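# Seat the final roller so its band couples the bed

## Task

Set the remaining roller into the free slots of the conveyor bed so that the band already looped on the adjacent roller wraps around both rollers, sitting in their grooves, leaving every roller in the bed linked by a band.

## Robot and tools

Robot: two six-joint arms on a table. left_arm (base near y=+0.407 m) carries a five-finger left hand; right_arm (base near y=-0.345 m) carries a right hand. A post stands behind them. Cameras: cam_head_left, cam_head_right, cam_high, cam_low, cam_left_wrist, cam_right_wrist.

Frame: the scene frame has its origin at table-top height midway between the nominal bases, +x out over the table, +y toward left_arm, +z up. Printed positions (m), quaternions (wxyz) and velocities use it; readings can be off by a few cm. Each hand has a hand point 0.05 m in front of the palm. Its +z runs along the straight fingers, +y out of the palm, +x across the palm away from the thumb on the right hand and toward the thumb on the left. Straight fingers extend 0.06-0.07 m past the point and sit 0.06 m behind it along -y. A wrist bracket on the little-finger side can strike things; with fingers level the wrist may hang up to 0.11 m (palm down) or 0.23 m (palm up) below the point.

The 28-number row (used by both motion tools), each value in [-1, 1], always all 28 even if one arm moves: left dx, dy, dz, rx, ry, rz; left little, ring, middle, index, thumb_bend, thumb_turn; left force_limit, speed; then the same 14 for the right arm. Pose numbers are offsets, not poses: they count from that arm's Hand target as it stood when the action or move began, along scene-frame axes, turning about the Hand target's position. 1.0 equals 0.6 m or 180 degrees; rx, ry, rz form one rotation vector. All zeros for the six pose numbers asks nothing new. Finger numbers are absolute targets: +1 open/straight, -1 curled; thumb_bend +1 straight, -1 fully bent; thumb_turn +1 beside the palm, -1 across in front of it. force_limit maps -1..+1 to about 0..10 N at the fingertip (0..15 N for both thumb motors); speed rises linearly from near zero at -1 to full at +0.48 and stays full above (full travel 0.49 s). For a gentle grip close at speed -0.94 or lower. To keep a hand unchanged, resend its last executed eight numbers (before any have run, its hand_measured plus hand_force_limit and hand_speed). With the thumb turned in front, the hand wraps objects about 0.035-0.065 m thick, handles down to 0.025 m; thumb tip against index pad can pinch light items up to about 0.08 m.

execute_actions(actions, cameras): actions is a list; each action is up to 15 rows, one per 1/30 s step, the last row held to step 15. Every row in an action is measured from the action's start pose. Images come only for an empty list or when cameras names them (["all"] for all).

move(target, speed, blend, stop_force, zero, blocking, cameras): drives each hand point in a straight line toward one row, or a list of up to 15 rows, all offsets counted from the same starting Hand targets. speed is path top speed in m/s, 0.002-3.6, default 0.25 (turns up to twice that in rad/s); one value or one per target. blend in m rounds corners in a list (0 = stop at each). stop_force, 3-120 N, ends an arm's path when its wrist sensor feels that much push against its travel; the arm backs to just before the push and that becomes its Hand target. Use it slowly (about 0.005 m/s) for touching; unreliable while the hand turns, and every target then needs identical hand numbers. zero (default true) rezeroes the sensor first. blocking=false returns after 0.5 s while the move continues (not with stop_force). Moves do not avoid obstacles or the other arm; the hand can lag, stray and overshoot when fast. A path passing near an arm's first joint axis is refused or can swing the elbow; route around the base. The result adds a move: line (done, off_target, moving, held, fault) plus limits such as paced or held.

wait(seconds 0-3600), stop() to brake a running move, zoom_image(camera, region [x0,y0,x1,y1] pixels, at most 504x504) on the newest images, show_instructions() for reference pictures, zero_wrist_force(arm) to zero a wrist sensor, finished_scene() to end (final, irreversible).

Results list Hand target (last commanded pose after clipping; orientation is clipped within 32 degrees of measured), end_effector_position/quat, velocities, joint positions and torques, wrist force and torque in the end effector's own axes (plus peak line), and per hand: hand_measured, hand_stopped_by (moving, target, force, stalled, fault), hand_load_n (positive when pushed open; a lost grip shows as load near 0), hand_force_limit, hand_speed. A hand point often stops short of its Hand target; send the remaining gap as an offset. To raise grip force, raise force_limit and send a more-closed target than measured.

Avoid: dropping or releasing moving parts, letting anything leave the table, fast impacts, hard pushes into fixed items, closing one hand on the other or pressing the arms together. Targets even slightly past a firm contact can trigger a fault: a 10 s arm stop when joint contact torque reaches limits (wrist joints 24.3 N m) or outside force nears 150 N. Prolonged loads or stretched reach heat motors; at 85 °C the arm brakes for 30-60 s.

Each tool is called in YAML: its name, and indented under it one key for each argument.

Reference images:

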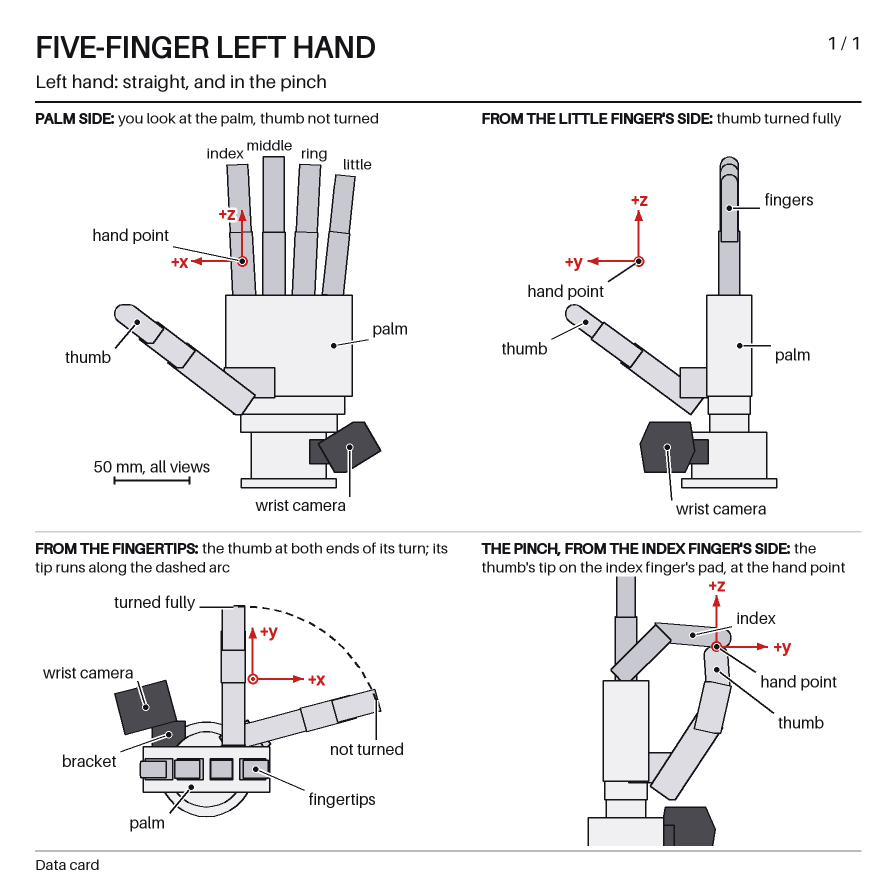

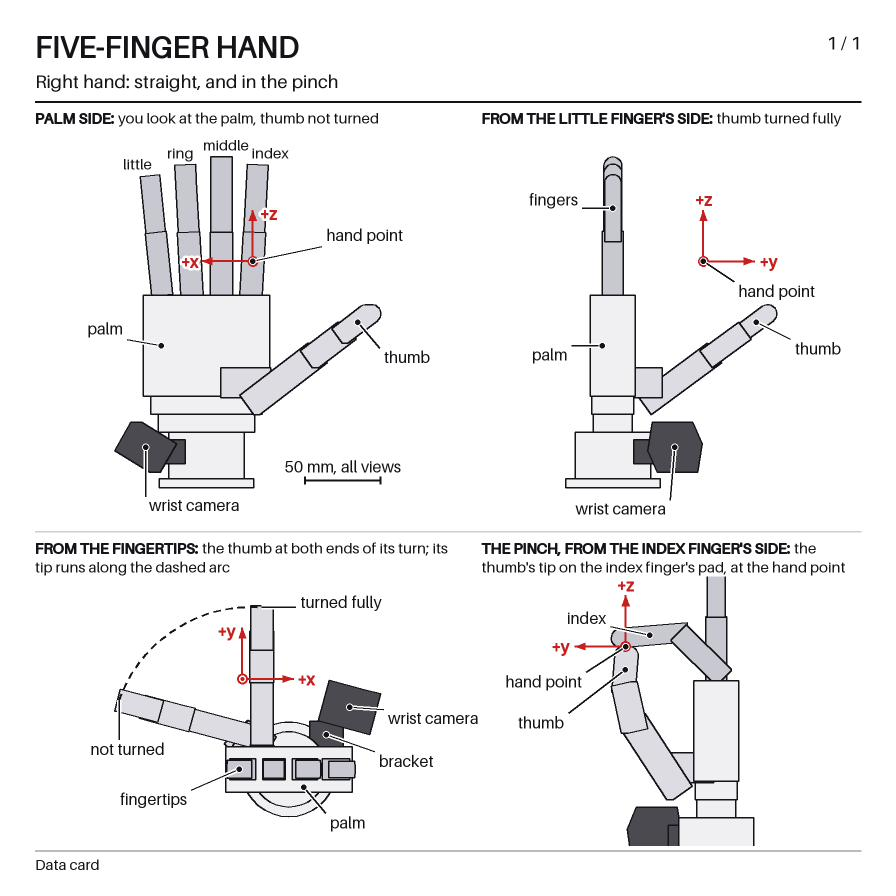

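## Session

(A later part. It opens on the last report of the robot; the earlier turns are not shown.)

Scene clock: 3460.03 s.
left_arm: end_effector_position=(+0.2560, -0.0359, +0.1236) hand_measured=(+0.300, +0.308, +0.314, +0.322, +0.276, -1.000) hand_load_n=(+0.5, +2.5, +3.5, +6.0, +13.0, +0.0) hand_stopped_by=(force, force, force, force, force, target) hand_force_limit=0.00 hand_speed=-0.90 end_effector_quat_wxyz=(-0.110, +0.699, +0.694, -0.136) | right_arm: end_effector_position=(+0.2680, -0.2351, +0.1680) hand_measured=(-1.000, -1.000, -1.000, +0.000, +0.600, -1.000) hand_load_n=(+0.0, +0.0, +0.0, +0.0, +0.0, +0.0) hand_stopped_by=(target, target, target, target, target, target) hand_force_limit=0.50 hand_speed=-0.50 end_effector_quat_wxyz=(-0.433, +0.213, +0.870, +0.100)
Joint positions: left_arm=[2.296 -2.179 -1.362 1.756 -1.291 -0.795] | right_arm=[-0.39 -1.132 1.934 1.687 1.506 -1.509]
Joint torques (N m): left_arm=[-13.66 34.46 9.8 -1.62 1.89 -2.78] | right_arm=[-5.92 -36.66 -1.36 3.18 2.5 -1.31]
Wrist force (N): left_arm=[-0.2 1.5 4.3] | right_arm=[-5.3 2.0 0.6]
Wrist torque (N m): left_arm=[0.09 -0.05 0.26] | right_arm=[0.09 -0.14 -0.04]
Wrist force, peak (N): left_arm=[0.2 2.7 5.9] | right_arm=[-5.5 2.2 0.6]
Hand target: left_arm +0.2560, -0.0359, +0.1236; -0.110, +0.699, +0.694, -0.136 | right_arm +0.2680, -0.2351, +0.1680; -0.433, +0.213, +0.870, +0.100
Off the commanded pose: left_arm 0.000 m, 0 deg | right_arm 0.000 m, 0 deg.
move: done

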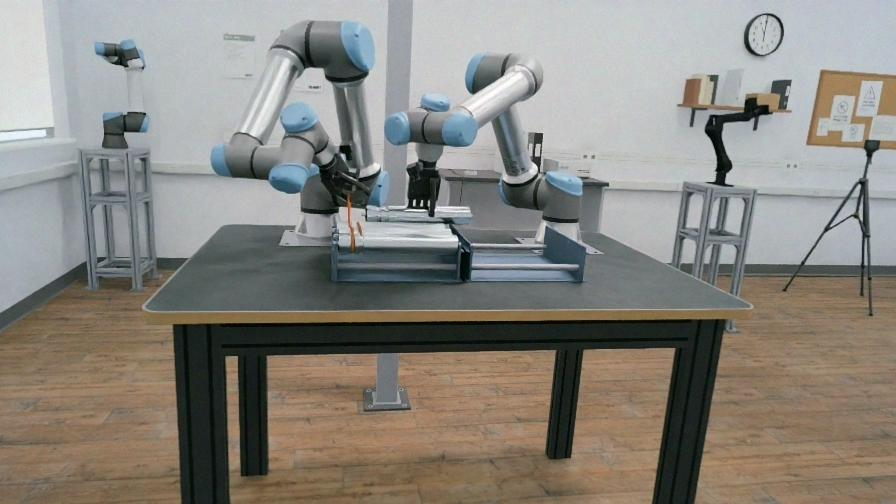

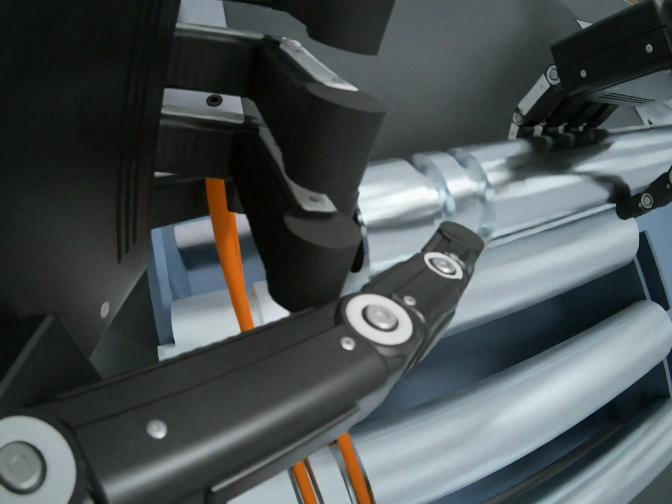

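move:
  target: [0,-0.0567,0,0,0,0,-0.1,-0.1,-0.1,-0.1,-0.3,-1,0.0,-0.9, 0,0,0,0,0,0,-1,-1,-1,0.0,0.6,-1,0.5,-0.5]
  speed: 0.012
  stop_force: 5
  cameras: ["cam_low","cam_right_wrist"]

zoom_image:
  camera: "cam_low"
  region: [325, 185, 425, 255]

zoom_image:
  camera: "cam_right_wrist"
  region: [130, 130, 480, 390]

Scene clock: 3469.10 s.
left_arm: end_effector_position=(+0.2560, -0.0700, +0.1236) hand_measured=(+0.300, +0.308, +0.314, +0.322, +0.276, -1.000) hand_load_n=(+2.0, +3.5, +3.5, +5.0, +13.0, +0.0) hand_stopped_by=(force, force, force, force, force, target) hand_force_limit=0.00 hand_speed=-0.90 end_effector_quat_wxyz=(-0.110, +0.699, +0.694, -0.136) | right_arm: end_effector_position=(+0.2680, -0.2351, +0.1680) hand_measured=(-1.000, -1.000, -1.000, +0.000, +0.600, -1.000) hand_load_n=(+0.0, +0.0, +0.0, +0.0, +0.0, +0.0) hand_stopped_by=(target, target, target, target, target, target) hand_force_limit=0.50 hand_speed=-0.50 end_effector_quat_wxyz=(-0.433, +0.213, +0.870, +0.100)
Joint positions: left_arm=[2.253 -2.25 -1.239 1.716 -1.282 -0.838] | right_arm=[-0.39 -1.132 1.934 1.687 1.506 -1.509]
Joint torques (N m): left_arm=[-13.52 38.67 25.89 -4.9 2.1 -2.82] | right_arm=[-2.8 -36.78 -1.91 3.74 -1.91 -1.39]
Wrist force (N): left_arm=[0.4 1.5 5.0] | right_arm=[-4.8 2.0 0.5]
Wrist torque (N m): left_arm=[0.11 0.05 0.29] | right_arm=[0.12 -0.20 -0.01]
Wrist force, peak (N): left_arm=[0.3 1.6 5.4] | right_arm=[-5.5 2.4 0.4]
Hand target: left_arm +0.2560, -0.0700, +0.1236; -0.110, +0.699, +0.694, -0.136 | right_arm +0.2680, -0.2351, +0.1680; -0.433, +0.213, +0.870, +0.100
Off the commanded pose: left_arm 0.000 m, 0 deg | right_arm 0.000 m, 0 deg.
move: done

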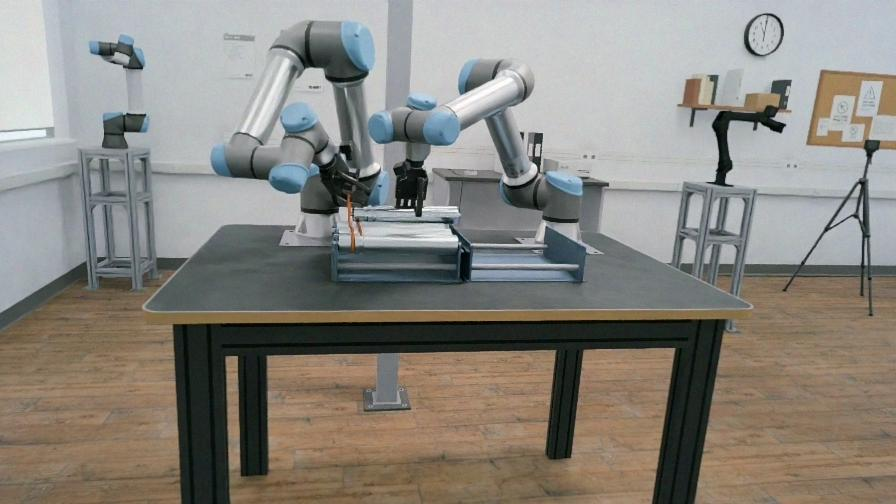

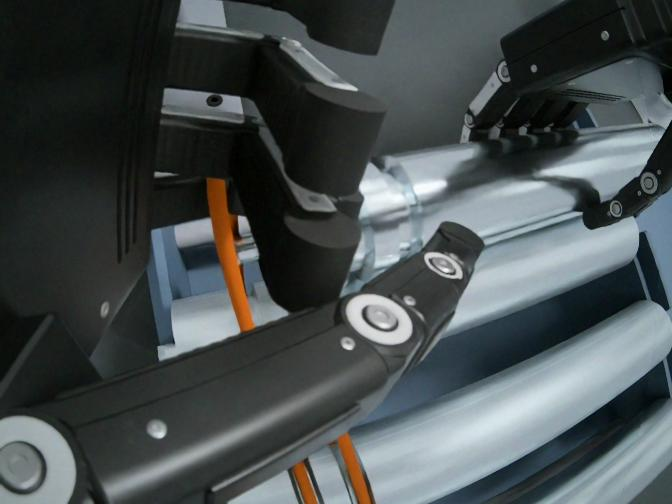

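Scaled by 5.040 from the camera's image (finer frame: 1280x720).

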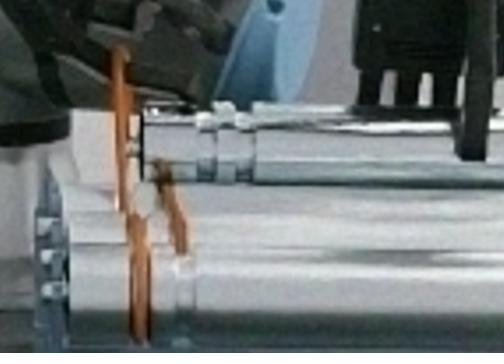

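Scaled by 1.440 from the camera's image (finer frame: 960x720).

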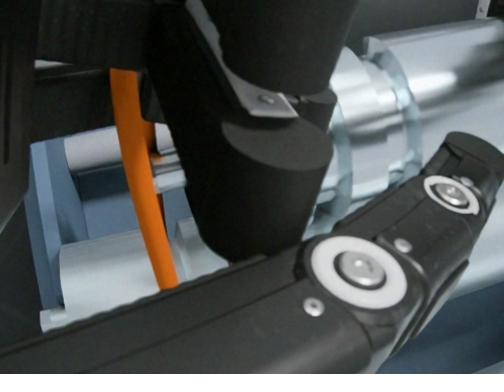

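move:
  target: [0,-0.0138,0,0,0,0,-0.1,-0.1,-0.1,-0.1,-0.3,-1,0.0,-0.9, 0,0,0,0,0,0,-1,-1,-1,0.0,0.6,-1,0.5,-0.5]
  speed: 0.012
  stop_force: 5
  cameras: ["cam_low","cam_right_wrist"]

zoom_image:
  camera: "cam_low"
  region: [325, 185, 425, 255]

zoom_image:
  camera: "cam_right_wrist"
  region: [130, 130, 330, 330]

Scene clock: 3475.43 s.
left_arm: end_effector_position=(+0.2560, -0.0782, +0.1236) hand_measured=(+0.300, +0.308, +0.314, +0.322, +0.276, -1.000) hand_load_n=(+2.0, +3.5, +3.5, +5.0, +13.0, +0.0) hand_stopped_by=(force, force, force, force, force, target) hand_force_limit=0.00 hand_speed=-0.90 end_effector_quat_wxyz=(-0.110, +0.699, +0.694, -0.136) | right_arm: end_effector_position=(+0.2680, -0.2351, +0.1680) hand_measured=(-1.000, -1.000, -1.000, +0.000, +0.600, -1.000) hand_load_n=(+0.0, +0.0, +0.0, +0.0, +0.0, +0.0) hand_stopped_by=(target, target, target, target, target, target) hand_force_limit=0.50 hand_speed=-0.50 end_effector_quat_wxyz=(-0.433, +0.213, +0.870, +0.100)
Joint positions: left_arm=[2.243 -2.268 -1.207 1.704 -1.28 -0.848] | right_arm=[-0.39 -1.132 1.934 1.687 1.506 -1.509]
Joint torques (N m): left_arm=[-13.9 39.82 25.91 -4.65 2.24 -2.72] | right_arm=[2.4 -36.61 -1.78 4.19 -2.03 -1.26]
Wrist force (N): left_arm=[1.5 1.6 5.9] | right_arm=[-5.2 1.1 -0.2]
Wrist torque (N m): left_arm=[0.08 0.10 0.30] | right_arm=[0.09 -0.15 -0.05]
Wrist force, peak (N): left_arm=[1.6 1.7 6.0] | right_arm=[-5.3 1.9 0.4]
Hand target: left_arm +0.2560, -0.0782, +0.1236; -0.110, +0.699, +0.694, -0.136 | right_arm +0.2680, -0.2351, +0.1680; -0.433, +0.213, +0.870, +0.100
Off the commanded pose: left_arm 0.000 m, 0 deg | right_arm 0.000 m, 0 deg.
move: done

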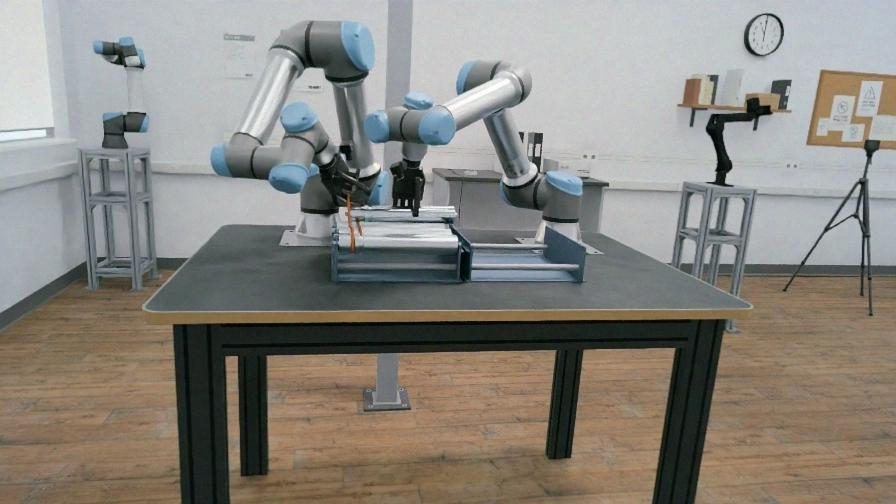

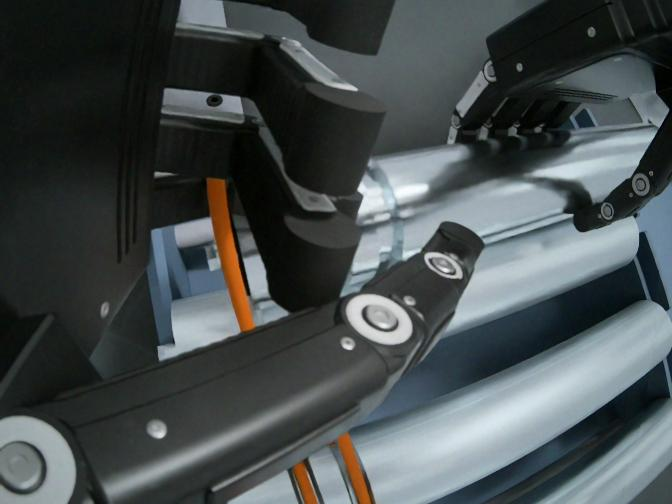

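Scaled by 5.040 from the camera's image (finer frame: 1280x720).

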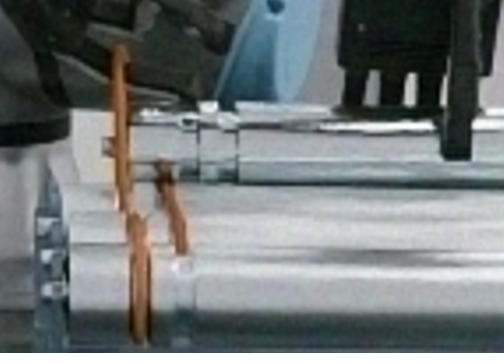

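Scaled by 2.520 from the camera's image (finer frame: 960x720).

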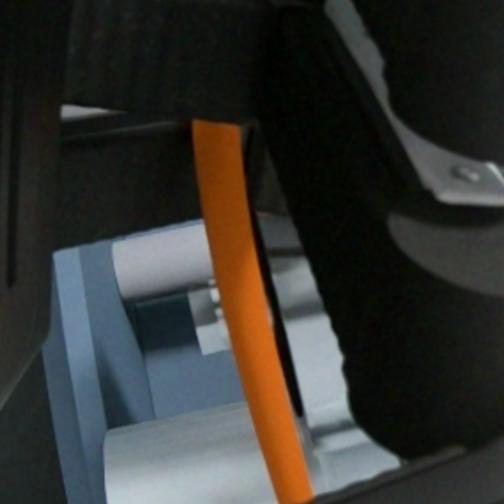

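wait:
  seconds: 0
  cameras: ["all"]

zoom_image:
  camera: "cam_high"
  region: [300, 200, 500, 330]

zoom_image:
  camera: "cam_left_wrist"
  region: [0, 0, 504, 504]

Scene clock: 3477.77 s.
left_arm: end_effector_position=(+0.2560, -0.0782, +0.1236) hand_measured=(+0.300, +0.308, +0.314, +0.322, +0.276, -1.000) hand_load_n=(+2.0, +3.5, +3.5, +5.0, +13.5, +0.0) hand_stopped_by=(force, force, force, force, force, target) hand_force_limit=0.00 hand_speed=-0.90 end_effector_quat_wxyz=(-0.110, +0.699, +0.694, -0.136) | right_arm: end_effector_position=(+0.2680, -0.2351, +0.1680) hand_measured=(-1.000, -1.000, -1.000, +0.000, +0.600, -1.000) hand_load_n=(+0.0, +0.0, +0.0, +0.5, +0.0, +0.0) hand_stopped_by=(target, target, target, target, target, target) hand_force_limit=0.50 hand_speed=-0.50 end_effector_quat_wxyz=(-0.433, +0.213, +0.870, +0.100)
Joint positions: left_arm=[2.243 -2.268 -1.207 1.704 -1.28 -0.848] | right_arm=[-0.39 -1.132 1.934 1.687 1.506 -1.509]
Joint torques (N m): left_arm=[-13.85 40.09 26.25 -4.75 2.37 -2.7] | right_arm=[5.54 -36.74 -1.72 4.31 -2.09 -1.38]
Wrist force (N): left_arm=[1.8 1.7 5.8] | right_arm=[-5.2 1.0 -0.3]
Wrist torque (N m): left_arm=[0.10 0.05 0.31] | right_arm=[0.07 -0.13 -0.06]
Wrist force, peak (N): left_arm=[1.9 1.7 6.0] | right_arm=[-5.4 1.1 -0.2]
Hand target: left_arm +0.2560, -0.0782, +0.1236; -0.110, +0.699, +0.694, -0.136 | right_arm +0.2680, -0.2351, +0.1680; -0.433, +0.213, +0.870, +0.100
Off the commanded pose: left_arm 0.000 m, 0 deg | right_arm 0.000 m, 0 deg.

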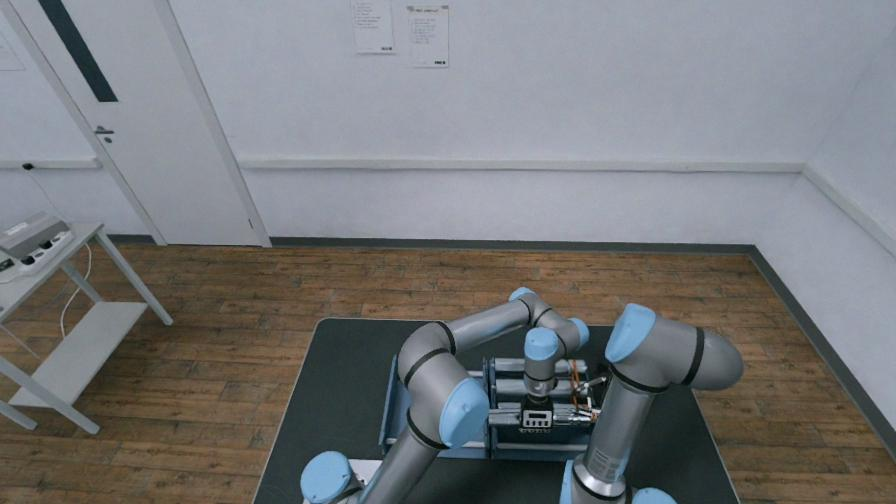

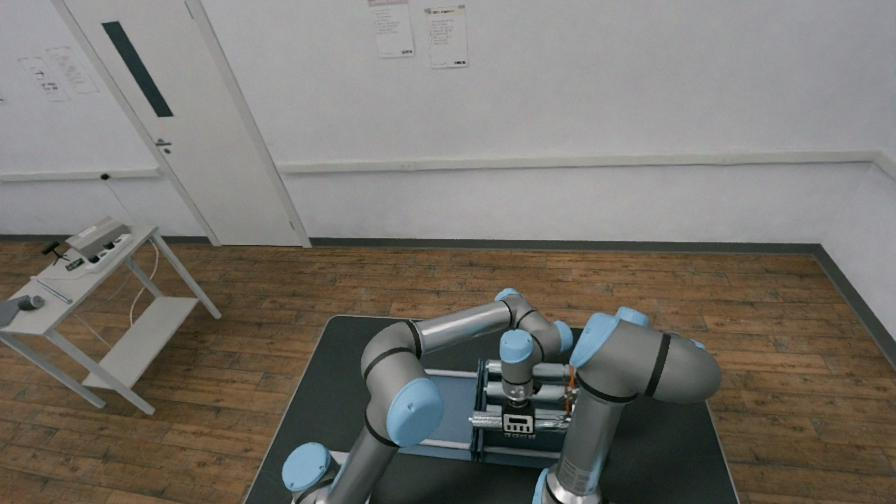

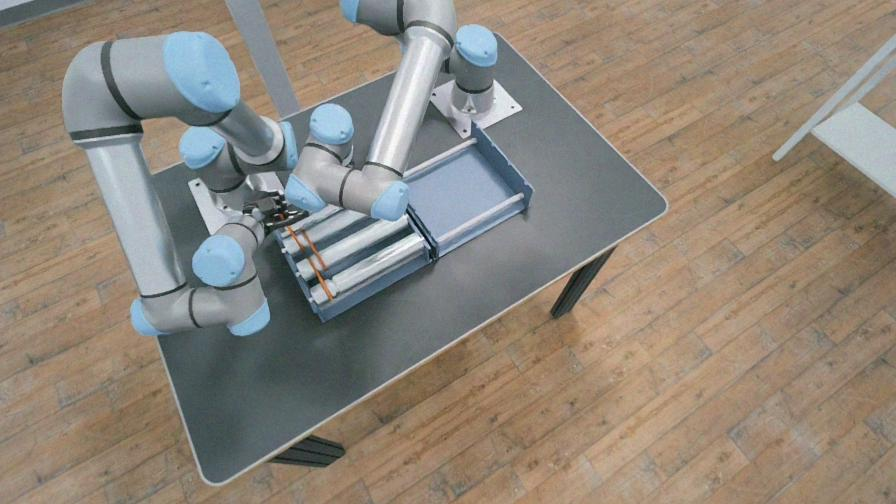

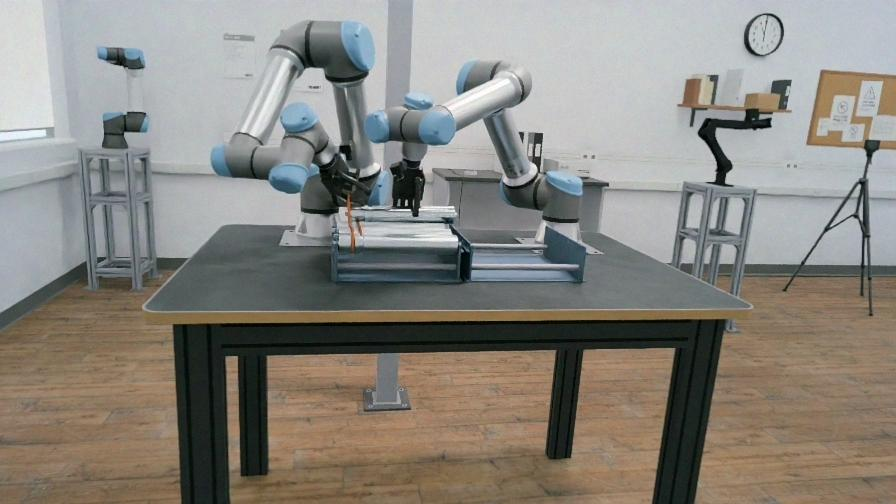

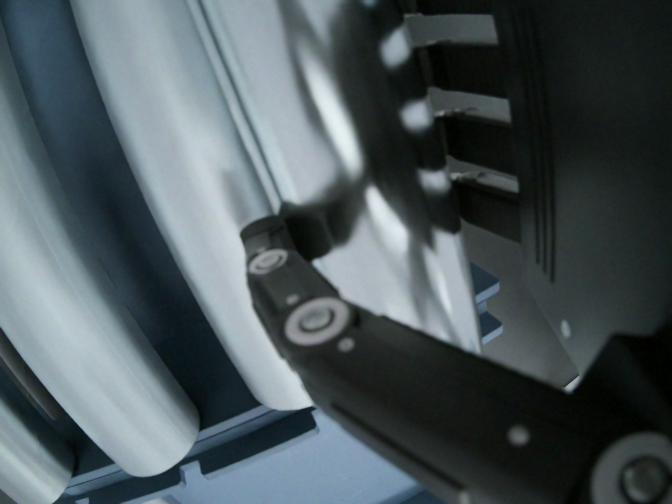

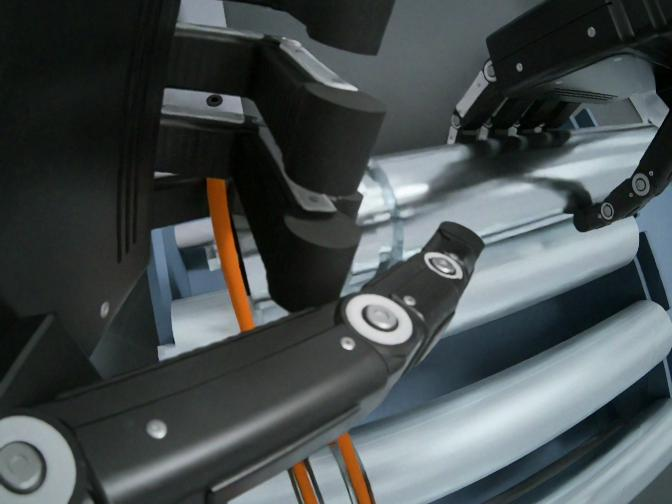

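Scaled by 2.520 from the camera's image (finer frame: 1280x720).

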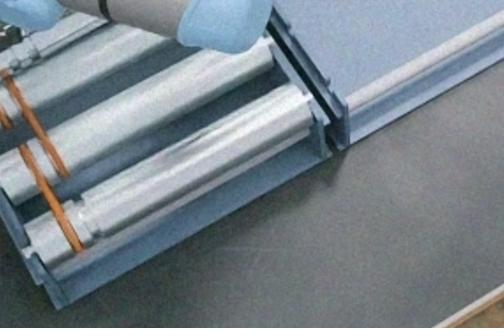

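Scaled by 1.000.

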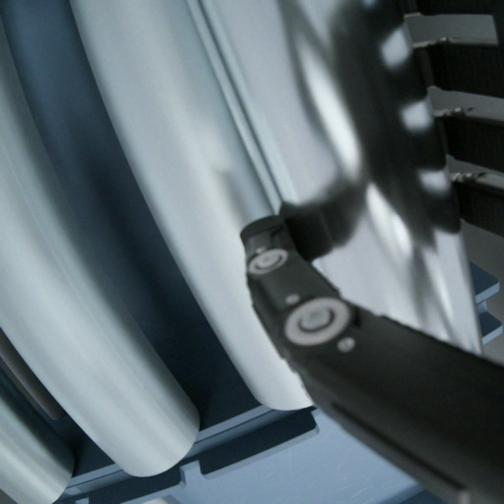

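move:
  target: [0,-0.0105,0,0,0,0,-0.1,-0.1,-0.1,-0.1,-0.3,-1,0.0,-0.9, 0,0,0,0,0,0,-1,-1,-1,0.0,0.6,-1,0.5,-0.5]
  speed: 0.01
  stop_force: 6
  cameras: ["cam_low","cam_right_wrist"]

zoom_image:
  camera: "cam_low"
  region: [335, 185, 375, 225]

zoom_image:
  camera: "cam_right_wrist"
  region: [130, 130, 330, 330]

Scene clock: 3486.10 s.
left_arm: end_effector_position=(+0.2560, -0.0845, +0.1236) hand_measured=(+0.300, +0.308, +0.314, +0.322, +0.276, -1.000) hand_load_n=(+2.5, +4.0, +4.0, +4.5, +13.5, +0.0) hand_stopped_by=(force, force, force, force, force, target) hand_force_limit=0.00 hand_speed=-0.90 end_effector_quat_wxyz=(-0.110, +0.699, +0.694, -0.136) | right_arm: end_effector_position=(+0.2680, -0.2351, +0.1680) hand_measured=(-1.000, -1.000, -1.000, +0.000, +0.600, -1.000) hand_load_n=(+0.0, +0.0, +0.0, +0.0, +0.0, +0.5) hand_stopped_by=(target, target, target, target, target, target) hand_force_limit=0.50 hand_speed=-0.50 end_effector_quat_wxyz=(-0.433, +0.213, +0.870, +0.100)
Joint positions: left_arm=[2.236 -2.282 -1.182 1.696 -1.279 -0.856] | right_arm=[-0.39 -1.132 1.934 1.687 1.506 -1.509]
Joint torques (N m): left_arm=[-14.25 40.02 27.17 -3.93 2.68 -2.53] | right_arm=[5.65 -34.46 -1.59 4.8 -1.85 -1.27]
Wrist force (N): left_arm=[5.7 0.6 5.8] | right_arm=[-4.6 -0.5 -0.9]
Wrist torque (N m): left_arm=[0.06 0.07 0.48] | right_arm=[0.01 -0.18 -0.06]
Wrist force, peak (N): left_arm=[5.6 0.5 6.0] | right_arm=[-5.4 -0.3 -1.0]
Hand target: left_arm +0.2560, -0.0845, +0.1236; -0.110, +0.699, +0.694, -0.136 | right_arm +0.2680, -0.2351, +0.1680; -0.433, +0.213, +0.870, +0.100
Off the commanded pose: left_arm 0.000 m, 0 deg | right_arm 0.000 m, 0 deg.
move: done

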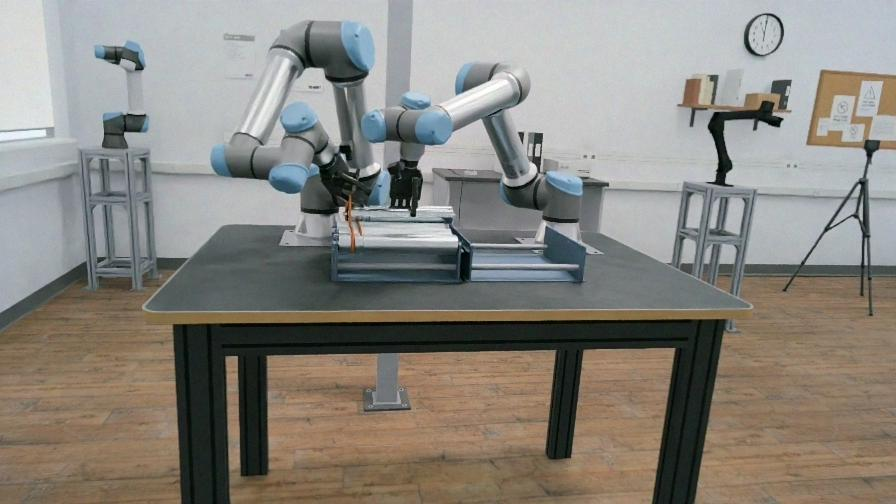

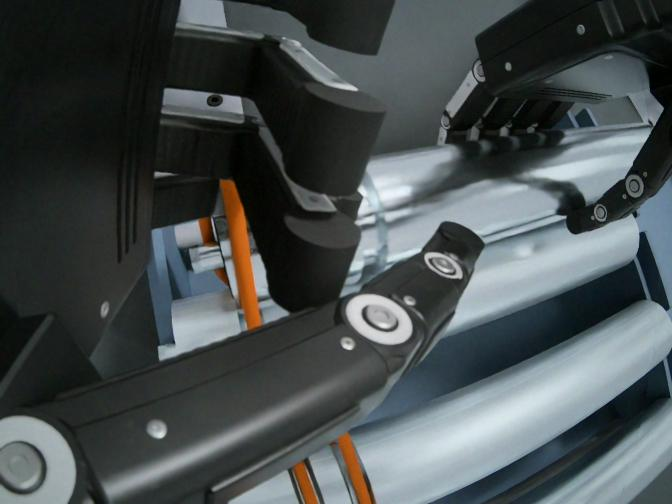

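Scaled by 12.600 from the camera's image (finer frame: 1280x720).

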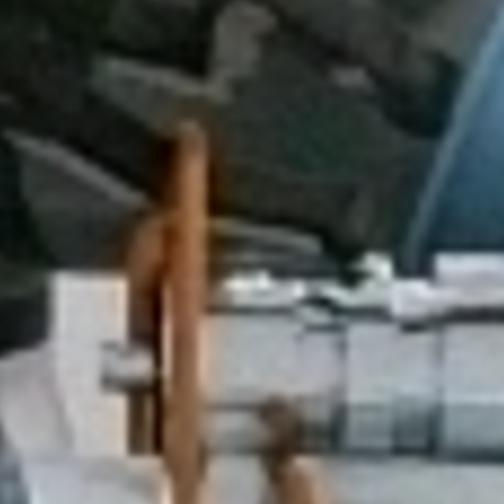

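Scaled by 2.520 from the camera's image (finer frame: 960x720).

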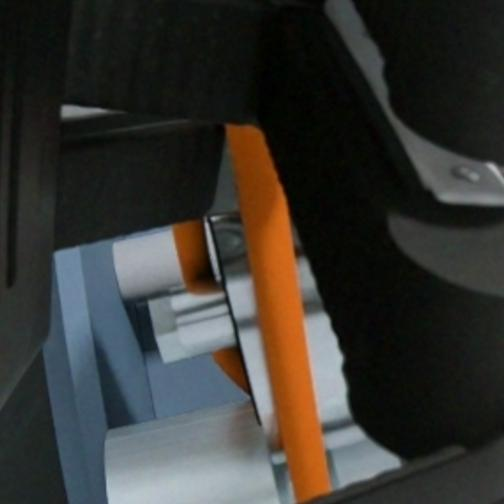

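move:
  target: [0,-0.0075,-0.0035,0,0,0,-0.1,-0.1,-0.1,-0.1,-0.3,-1,0.0,-0.9, 0,0,0,0,0,0,-1,-1,-1,0.0,0.6,-1,0.5,-0.5]
  speed: 0.01
  stop_force: 6
  cameras: ["cam_low","cam_right_wrist"]

zoom_image:
  camera: "cam_low"
  region: [325, 185, 425, 255]

zoom_image:
  camera: "cam_right_wrist"
  region: [130, 130, 330, 330]

Scene clock: 3491.87 s.
left_arm: end_effector_position=(+0.2560, -0.0890, +0.1215) hand_measured=(+0.300, +0.308, +0.314, +0.322, +0.276, -1.000) hand_load_n=(+0.5, +2.5, +4.0, +6.0, +12.5, +8.5) hand_stopped_by=(force, force, force, force, force, target) hand_force_limit=0.00 hand_speed=-0.90 end_effector_quat_wxyz=(-0.110, +0.699, +0.694, -0.136) | right_arm: end_effector_position=(+0.2680, -0.2351, +0.1680) hand_measured=(-1.000, -1.000, -1.000, +0.000, +0.600, -1.000) hand_load_n=(+0.0, +0.0, +0.0, +0.0, +0.0, +0.0) hand_stopped_by=(target, target, target, target, target, target) hand_force_limit=0.50 hand_speed=-0.50 end_effector_quat_wxyz=(-0.433, +0.213, +0.870, +0.100)
Joint positions: left_arm=[2.231 -2.293 -1.167 1.694 -1.278 -0.861] | right_arm=[-0.39 -1.132 1.934 1.687 1.506 -1.509]
Joint torques (N m): left_arm=[-15.91 40.11 28.89 -2.73 3.66 -2.1] | right_arm=[6.3 -28.54 -2.25 5.2 -1.8 -1.37]
Wrist force (N): left_arm=[11.0 1.4 4.2] | right_arm=[-5.1 0.2 -0.7]
Wrist torque (N m): left_arm=[0.15 -0.06 0.30] | right_arm=[0.07 -0.14 -0.07]
Wrist force, peak (N): left_arm=[11.3 0.9 4.1] | right_arm=[-5.3 0.0 -0.9]
Hand target: left_arm +0.2560, -0.0890, +0.1215; -0.110, +0.699, +0.694, -0.136 | right_arm +0.2680, -0.2351, +0.1680; -0.433, +0.213, +0.870, +0.100
Off the commanded pose: left_arm 0.000 m, 0 deg | right_arm 0.000 m, 0 deg.
move: done

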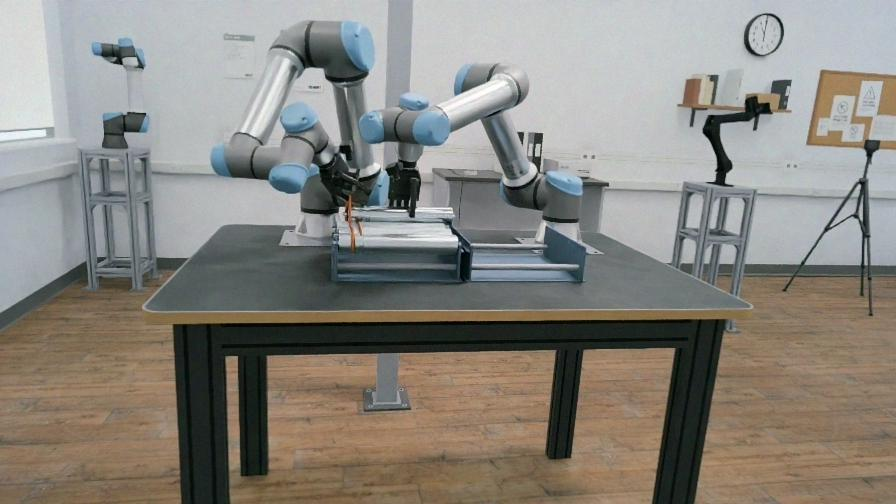

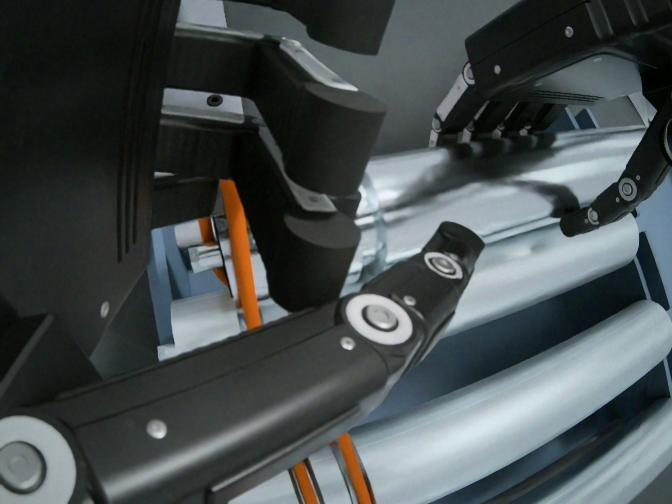

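Scaled by 5.040 from the camera's image (finer frame: 1280x720).

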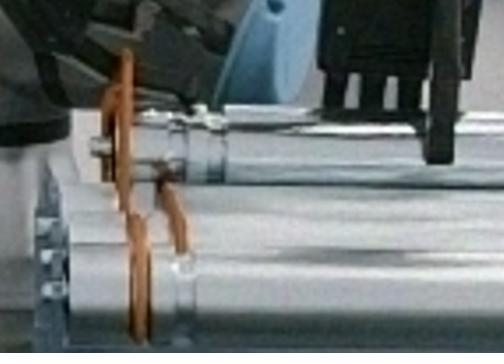

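Scaled by 2.520 from the camera's image (finer frame: 960x720).

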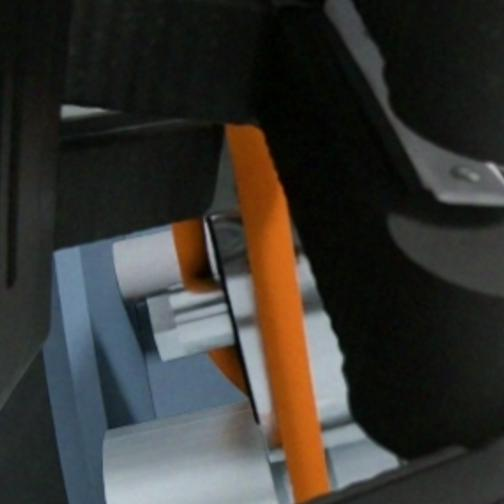

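zoom_image:
  camera: "cam_low"
  region: [335, 185, 375, 225]

Scaled by 12.600 from the camera's image (finer frame: 1280x720).

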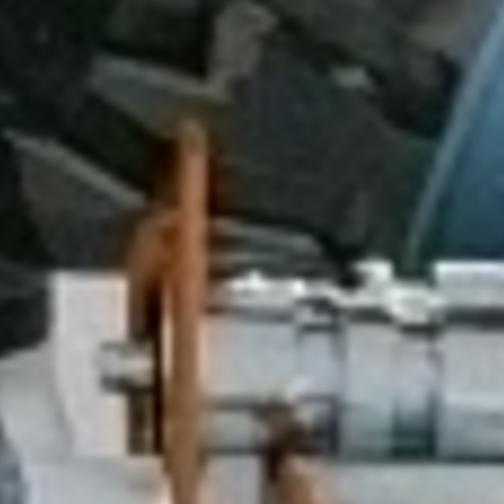

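move:
  target: [0,0.001,0.004,0,0,0,-0.1,-0.1,-0.1,-0.1,-0.3,-1,0.0,-0.9, 0,0,0,0,0,0,-1,-1,-1,0.0,0.6,-1,0.5,-0.5]
  speed: 0.01
  cameras: ["cam_low"]

zoom_image:
  camera: "cam_low"
  region: [335, 185, 375, 225]

Scene clock: 3514.63 s.
left_arm: end_effector_position=(+0.2560, -0.0885, +0.1237) hand_measured=(+0.300, +0.308, +0.314, +0.322, +0.276, -1.000) hand_load_n=(+3.5, +4.5, +3.5, +3.5, +13.5, +6.0) hand_stopped_by=(force, force, force, force, force, target) hand_force_limit=0.00 hand_speed=-0.90 end_effector_quat_wxyz=(-0.110, +0.699, +0.694, -0.136) | right_arm: end_effector_position=(+0.2680, -0.2351, +0.1680) hand_measured=(-1.000, -1.000, -1.000, +0.000, +0.600, -1.000) hand_load_n=(-0.5, +0.0, +0.0, +0.0, +0.0, +0.0) hand_stopped_by=(target, target, target, target, target, target) hand_force_limit=0.50 hand_speed=-0.50 end_effector_quat_wxyz=(-0.433, +0.213, +0.870, +0.100)
Joint positions: left_arm=[2.231 -2.29 -1.166 1.69 -1.278 -0.86] | right_arm=[-0.39 -1.132 1.934 1.687 1.506 -1.509]
Joint torques (N m): left_arm=[13.48 67.99 27.15 -4.25 0.11 2.96] | right_arm=[5.24 -25.37 -1.79 5.53 -1.81 -1.28]
Wrist force (N): left_arm=[3.8 2.7 6.7] | right_arm=[-3.5 0.2 -1.1]
Wrist torque (N m): left_arm=[0.13 0.30 0.01] | right_arm=[0.09 -0.23 0.00]
Wrist force, peak (N): left_arm=[11.3 1.3 4.1] | right_arm=[-5.1 -0.6 -0.7]
Hand target: left_arm +0.2560, -0.0884, +0.1239; -0.110, +0.699, +0.694, -0.136 | right_arm +0.2680, -0.2351, +0.1680; -0.433, +0.213, +0.870, +0.100
Off the commanded pose: left_arm 0.000 m, 0 deg | right_arm 0.000 m, 0 deg.
move: done

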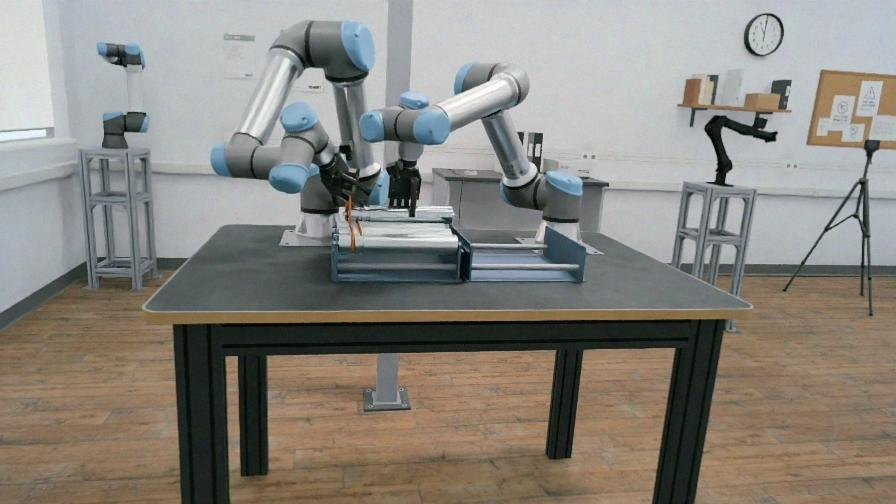

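Scaled by 12.600 from the camera's image (finer frame: 1280x720).

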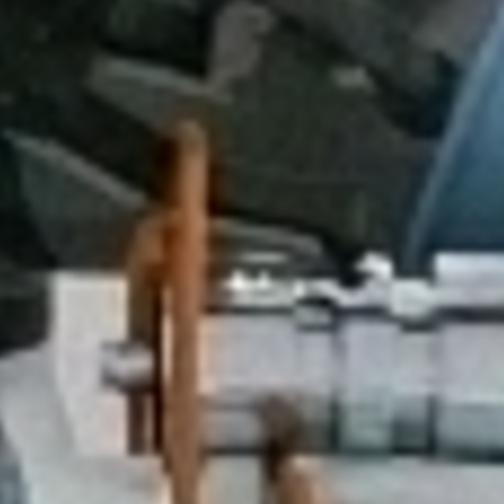

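move:
  target: [0,0.0,0.005,0,0,0,-0.1,-0.1,-0.1,-0.1,-0.3,-1,0.0,-0.9, 0,0,0,0,0,0,-1,-1,-1,0.0,0.6,-1,0.5,-0.5]
  speed: 0.01
  cameras: ["cam_low"]

move:
  target: [0,-0.0075,0.0,0,0,0,-0.1,-0.1,-0.1,-0.1,-0.3,-1,0.0,-0.9, 0,0,0,0,0,0,-1,-1,-1,0.0,0.6,-1,0.5,-0.5]
  speed: 0.01
  stop_force: 5
  cameras: ["cam_low","cam_right_wrist"]

zoom_image:
  camera: "cam_low"
  region: [335, 185, 375, 225]

zoom_image:
  camera: "cam_right_wrist"
  region: [130, 130, 330, 330]

Scene clock: 3519.77 s.
left_arm: end_effector_position=(+0.2560, -0.0884, +0.1267) hand_measured=(+0.302, +0.308, +0.314, +0.322, +0.276, -1.000) hand_load_n=(+4.5, +5.5, +3.0, +3.0, +13.5, +6.0) hand_stopped_by=(force, force, force, force, force, target) hand_force_limit=0.00 hand_speed=-0.90 end_effector_quat_wxyz=(-0.110, +0.699, +0.694, -0.136) | right_arm: end_effector_position=(+0.2680, -0.2351, +0.1680) hand_measured=(-1.000, -1.000, -1.000, +0.000, +0.600, -1.000) hand_load_n=(+0.0, +0.0, +0.0, +0.5, +0.0, +0.0) hand_stopped_by=(target, target, target, target, target, target) hand_force_limit=0.50 hand_speed=-0.50 end_effector_quat_wxyz=(-0.433, +0.213, +0.870, +0.100)
Joint positions: left_arm=[2.231 -2.288 -1.162 1.684 -1.278 -0.86] | right_arm=[-0.39 -1.132 1.934 1.687 1.506 -1.509]
Joint torques (N m): left_arm=[12.45 67.78 26.5 -4.48 0.11 2.78] | right_arm=[5.56 -25.94 -1.39 5.82 -1.85 -1.31]
Wrist force (N): left_arm=[4.2 2.5 7.1] | right_arm=[-3.5 0.1 -1.6]
Wrist torque (N m): left_arm=[0.12 0.32 0.05] | right_arm=[0.13 -0.20 0.01]
Wrist force, peak (N): left_arm=[4.2 2.5 7.1] | right_arm=[-3.8 -0.2 -1.4]
Hand target: left_arm +0.2560, -0.0884, +0.1269; -0.110, +0.699, +0.694, -0.136 | right_arm +0.2680, -0.2351, +0.1680; -0.433, +0.213, +0.870, +0.100
Off the commanded pose: left_arm 0.000 m, 0 deg | right_arm 0.000 m, 0 deg.
move: done

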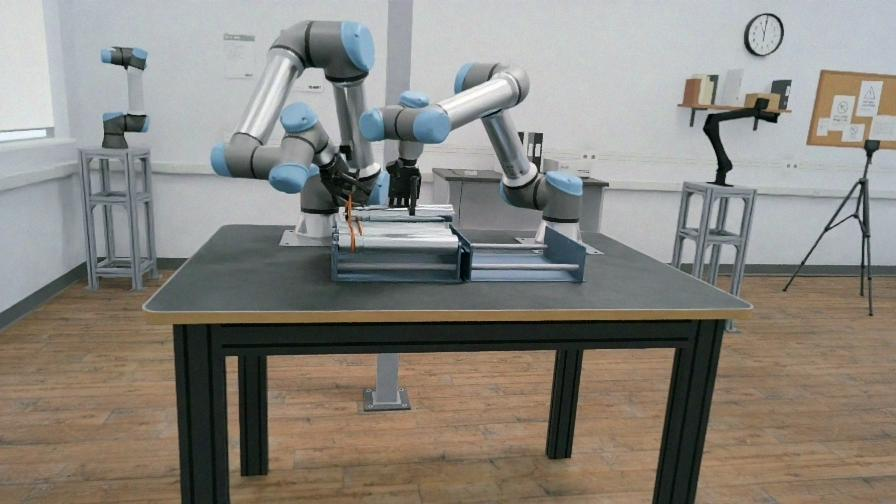

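Scene clock: 3521.33 s.
left_arm: end_effector_position=(+0.2561, -0.0914, +0.1269) hand_measured=(+0.302, +0.308, +0.314, +0.322, +0.276, -1.000) hand_load_n=(+4.5, +5.0, +3.0, +3.0, +13.5, +6.5) hand_stopped_by=(force, force, force, force, force, target) hand_force_limit=0.00 hand_speed=-0.90 end_effector_quat_wxyz=(-0.110, +0.699, +0.694, -0.136) | right_arm: end_effector_position=(+0.2680, -0.2351, +0.1680) hand_measured=(-1.000, -1.000, -1.000, +0.000, +0.600, -1.000) hand_load_n=(+0.0, +0.0, +0.0, +0.5, -0.5, +0.0) hand_stopped_by=(target, target, target, target, target, target) hand_force_limit=0.50 hand_speed=-0.50 end_effector_quat_wxyz=(-0.433, +0.213, +0.870, +0.100)
Joint positions: left_arm=[2.228 -2.294 -1.15 1.679 -1.277 -0.864] | right_arm=[-0.39 -1.132 1.934 1.687 1.506 -1.509]
Joint torques (N m): left_arm=[13.51 68.7 13.59 -0.05 0.59 2.82] | right_arm=[5.37 -25.53 -1.53 5.92 -1.82 -1.14]
Wrist force (N): left_arm=[7.1 1.2 6.9] | right_arm=[-4.9 -0.3 -1.4]
Wrist torque (N m): left_arm=[0.07 0.38 0.28] | right_arm=[0.14 -0.25 -0.05]
Wrist force, peak (N): left_arm=[9.1 0.8 6.7] | right_arm=[-6.4 -1.5 -1.8]
Hand target: left_arm +0.2561, -0.0914, +0.1269; -0.110, +0.699, +0.694, -0.136 (not the last commanded pose) | right_arm +0.2680, -0.2351, +0.1680; -0.433, +0.213, +0.870, +0.100
Off the commanded pose: left_arm 0.002 m, 0 deg | right_arm 0.000 m, 0 deg.
move: contact (left_arm)

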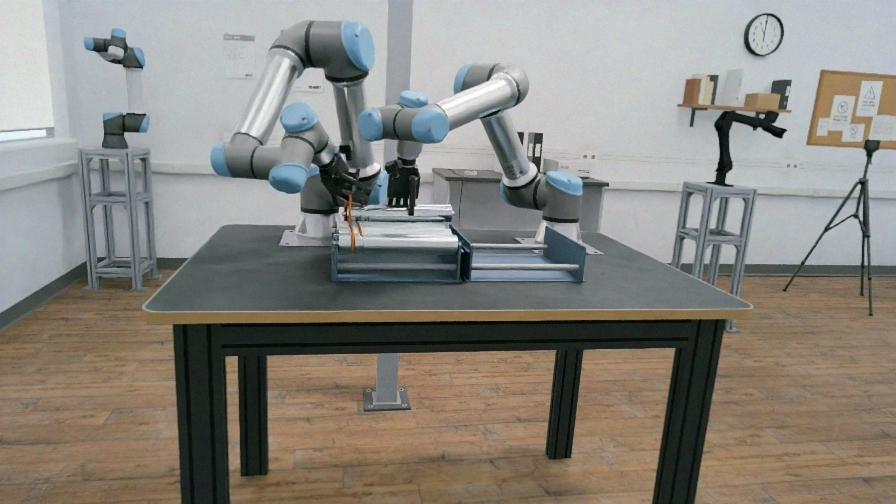

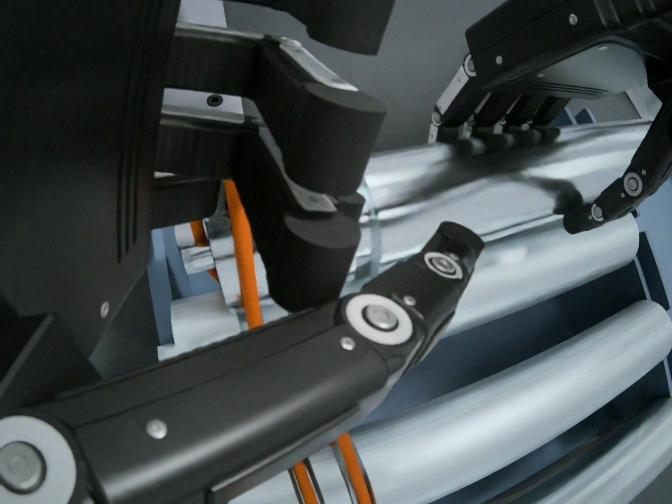

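Scaled by 12.600 from the camera's image (finer frame: 1280x720).

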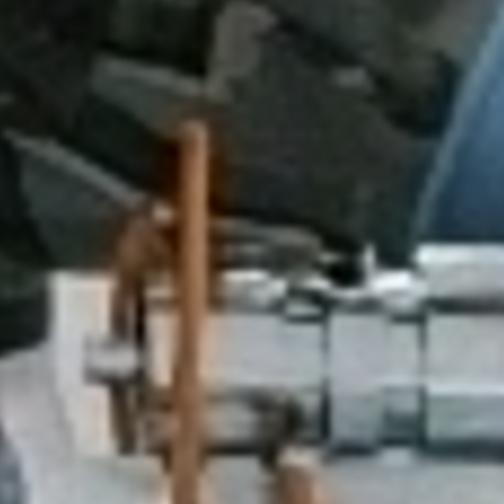

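Scaled by 2.520 from the camera's image (finer frame: 960x720).

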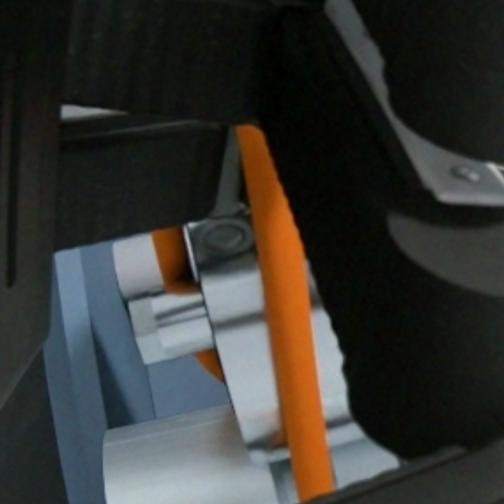

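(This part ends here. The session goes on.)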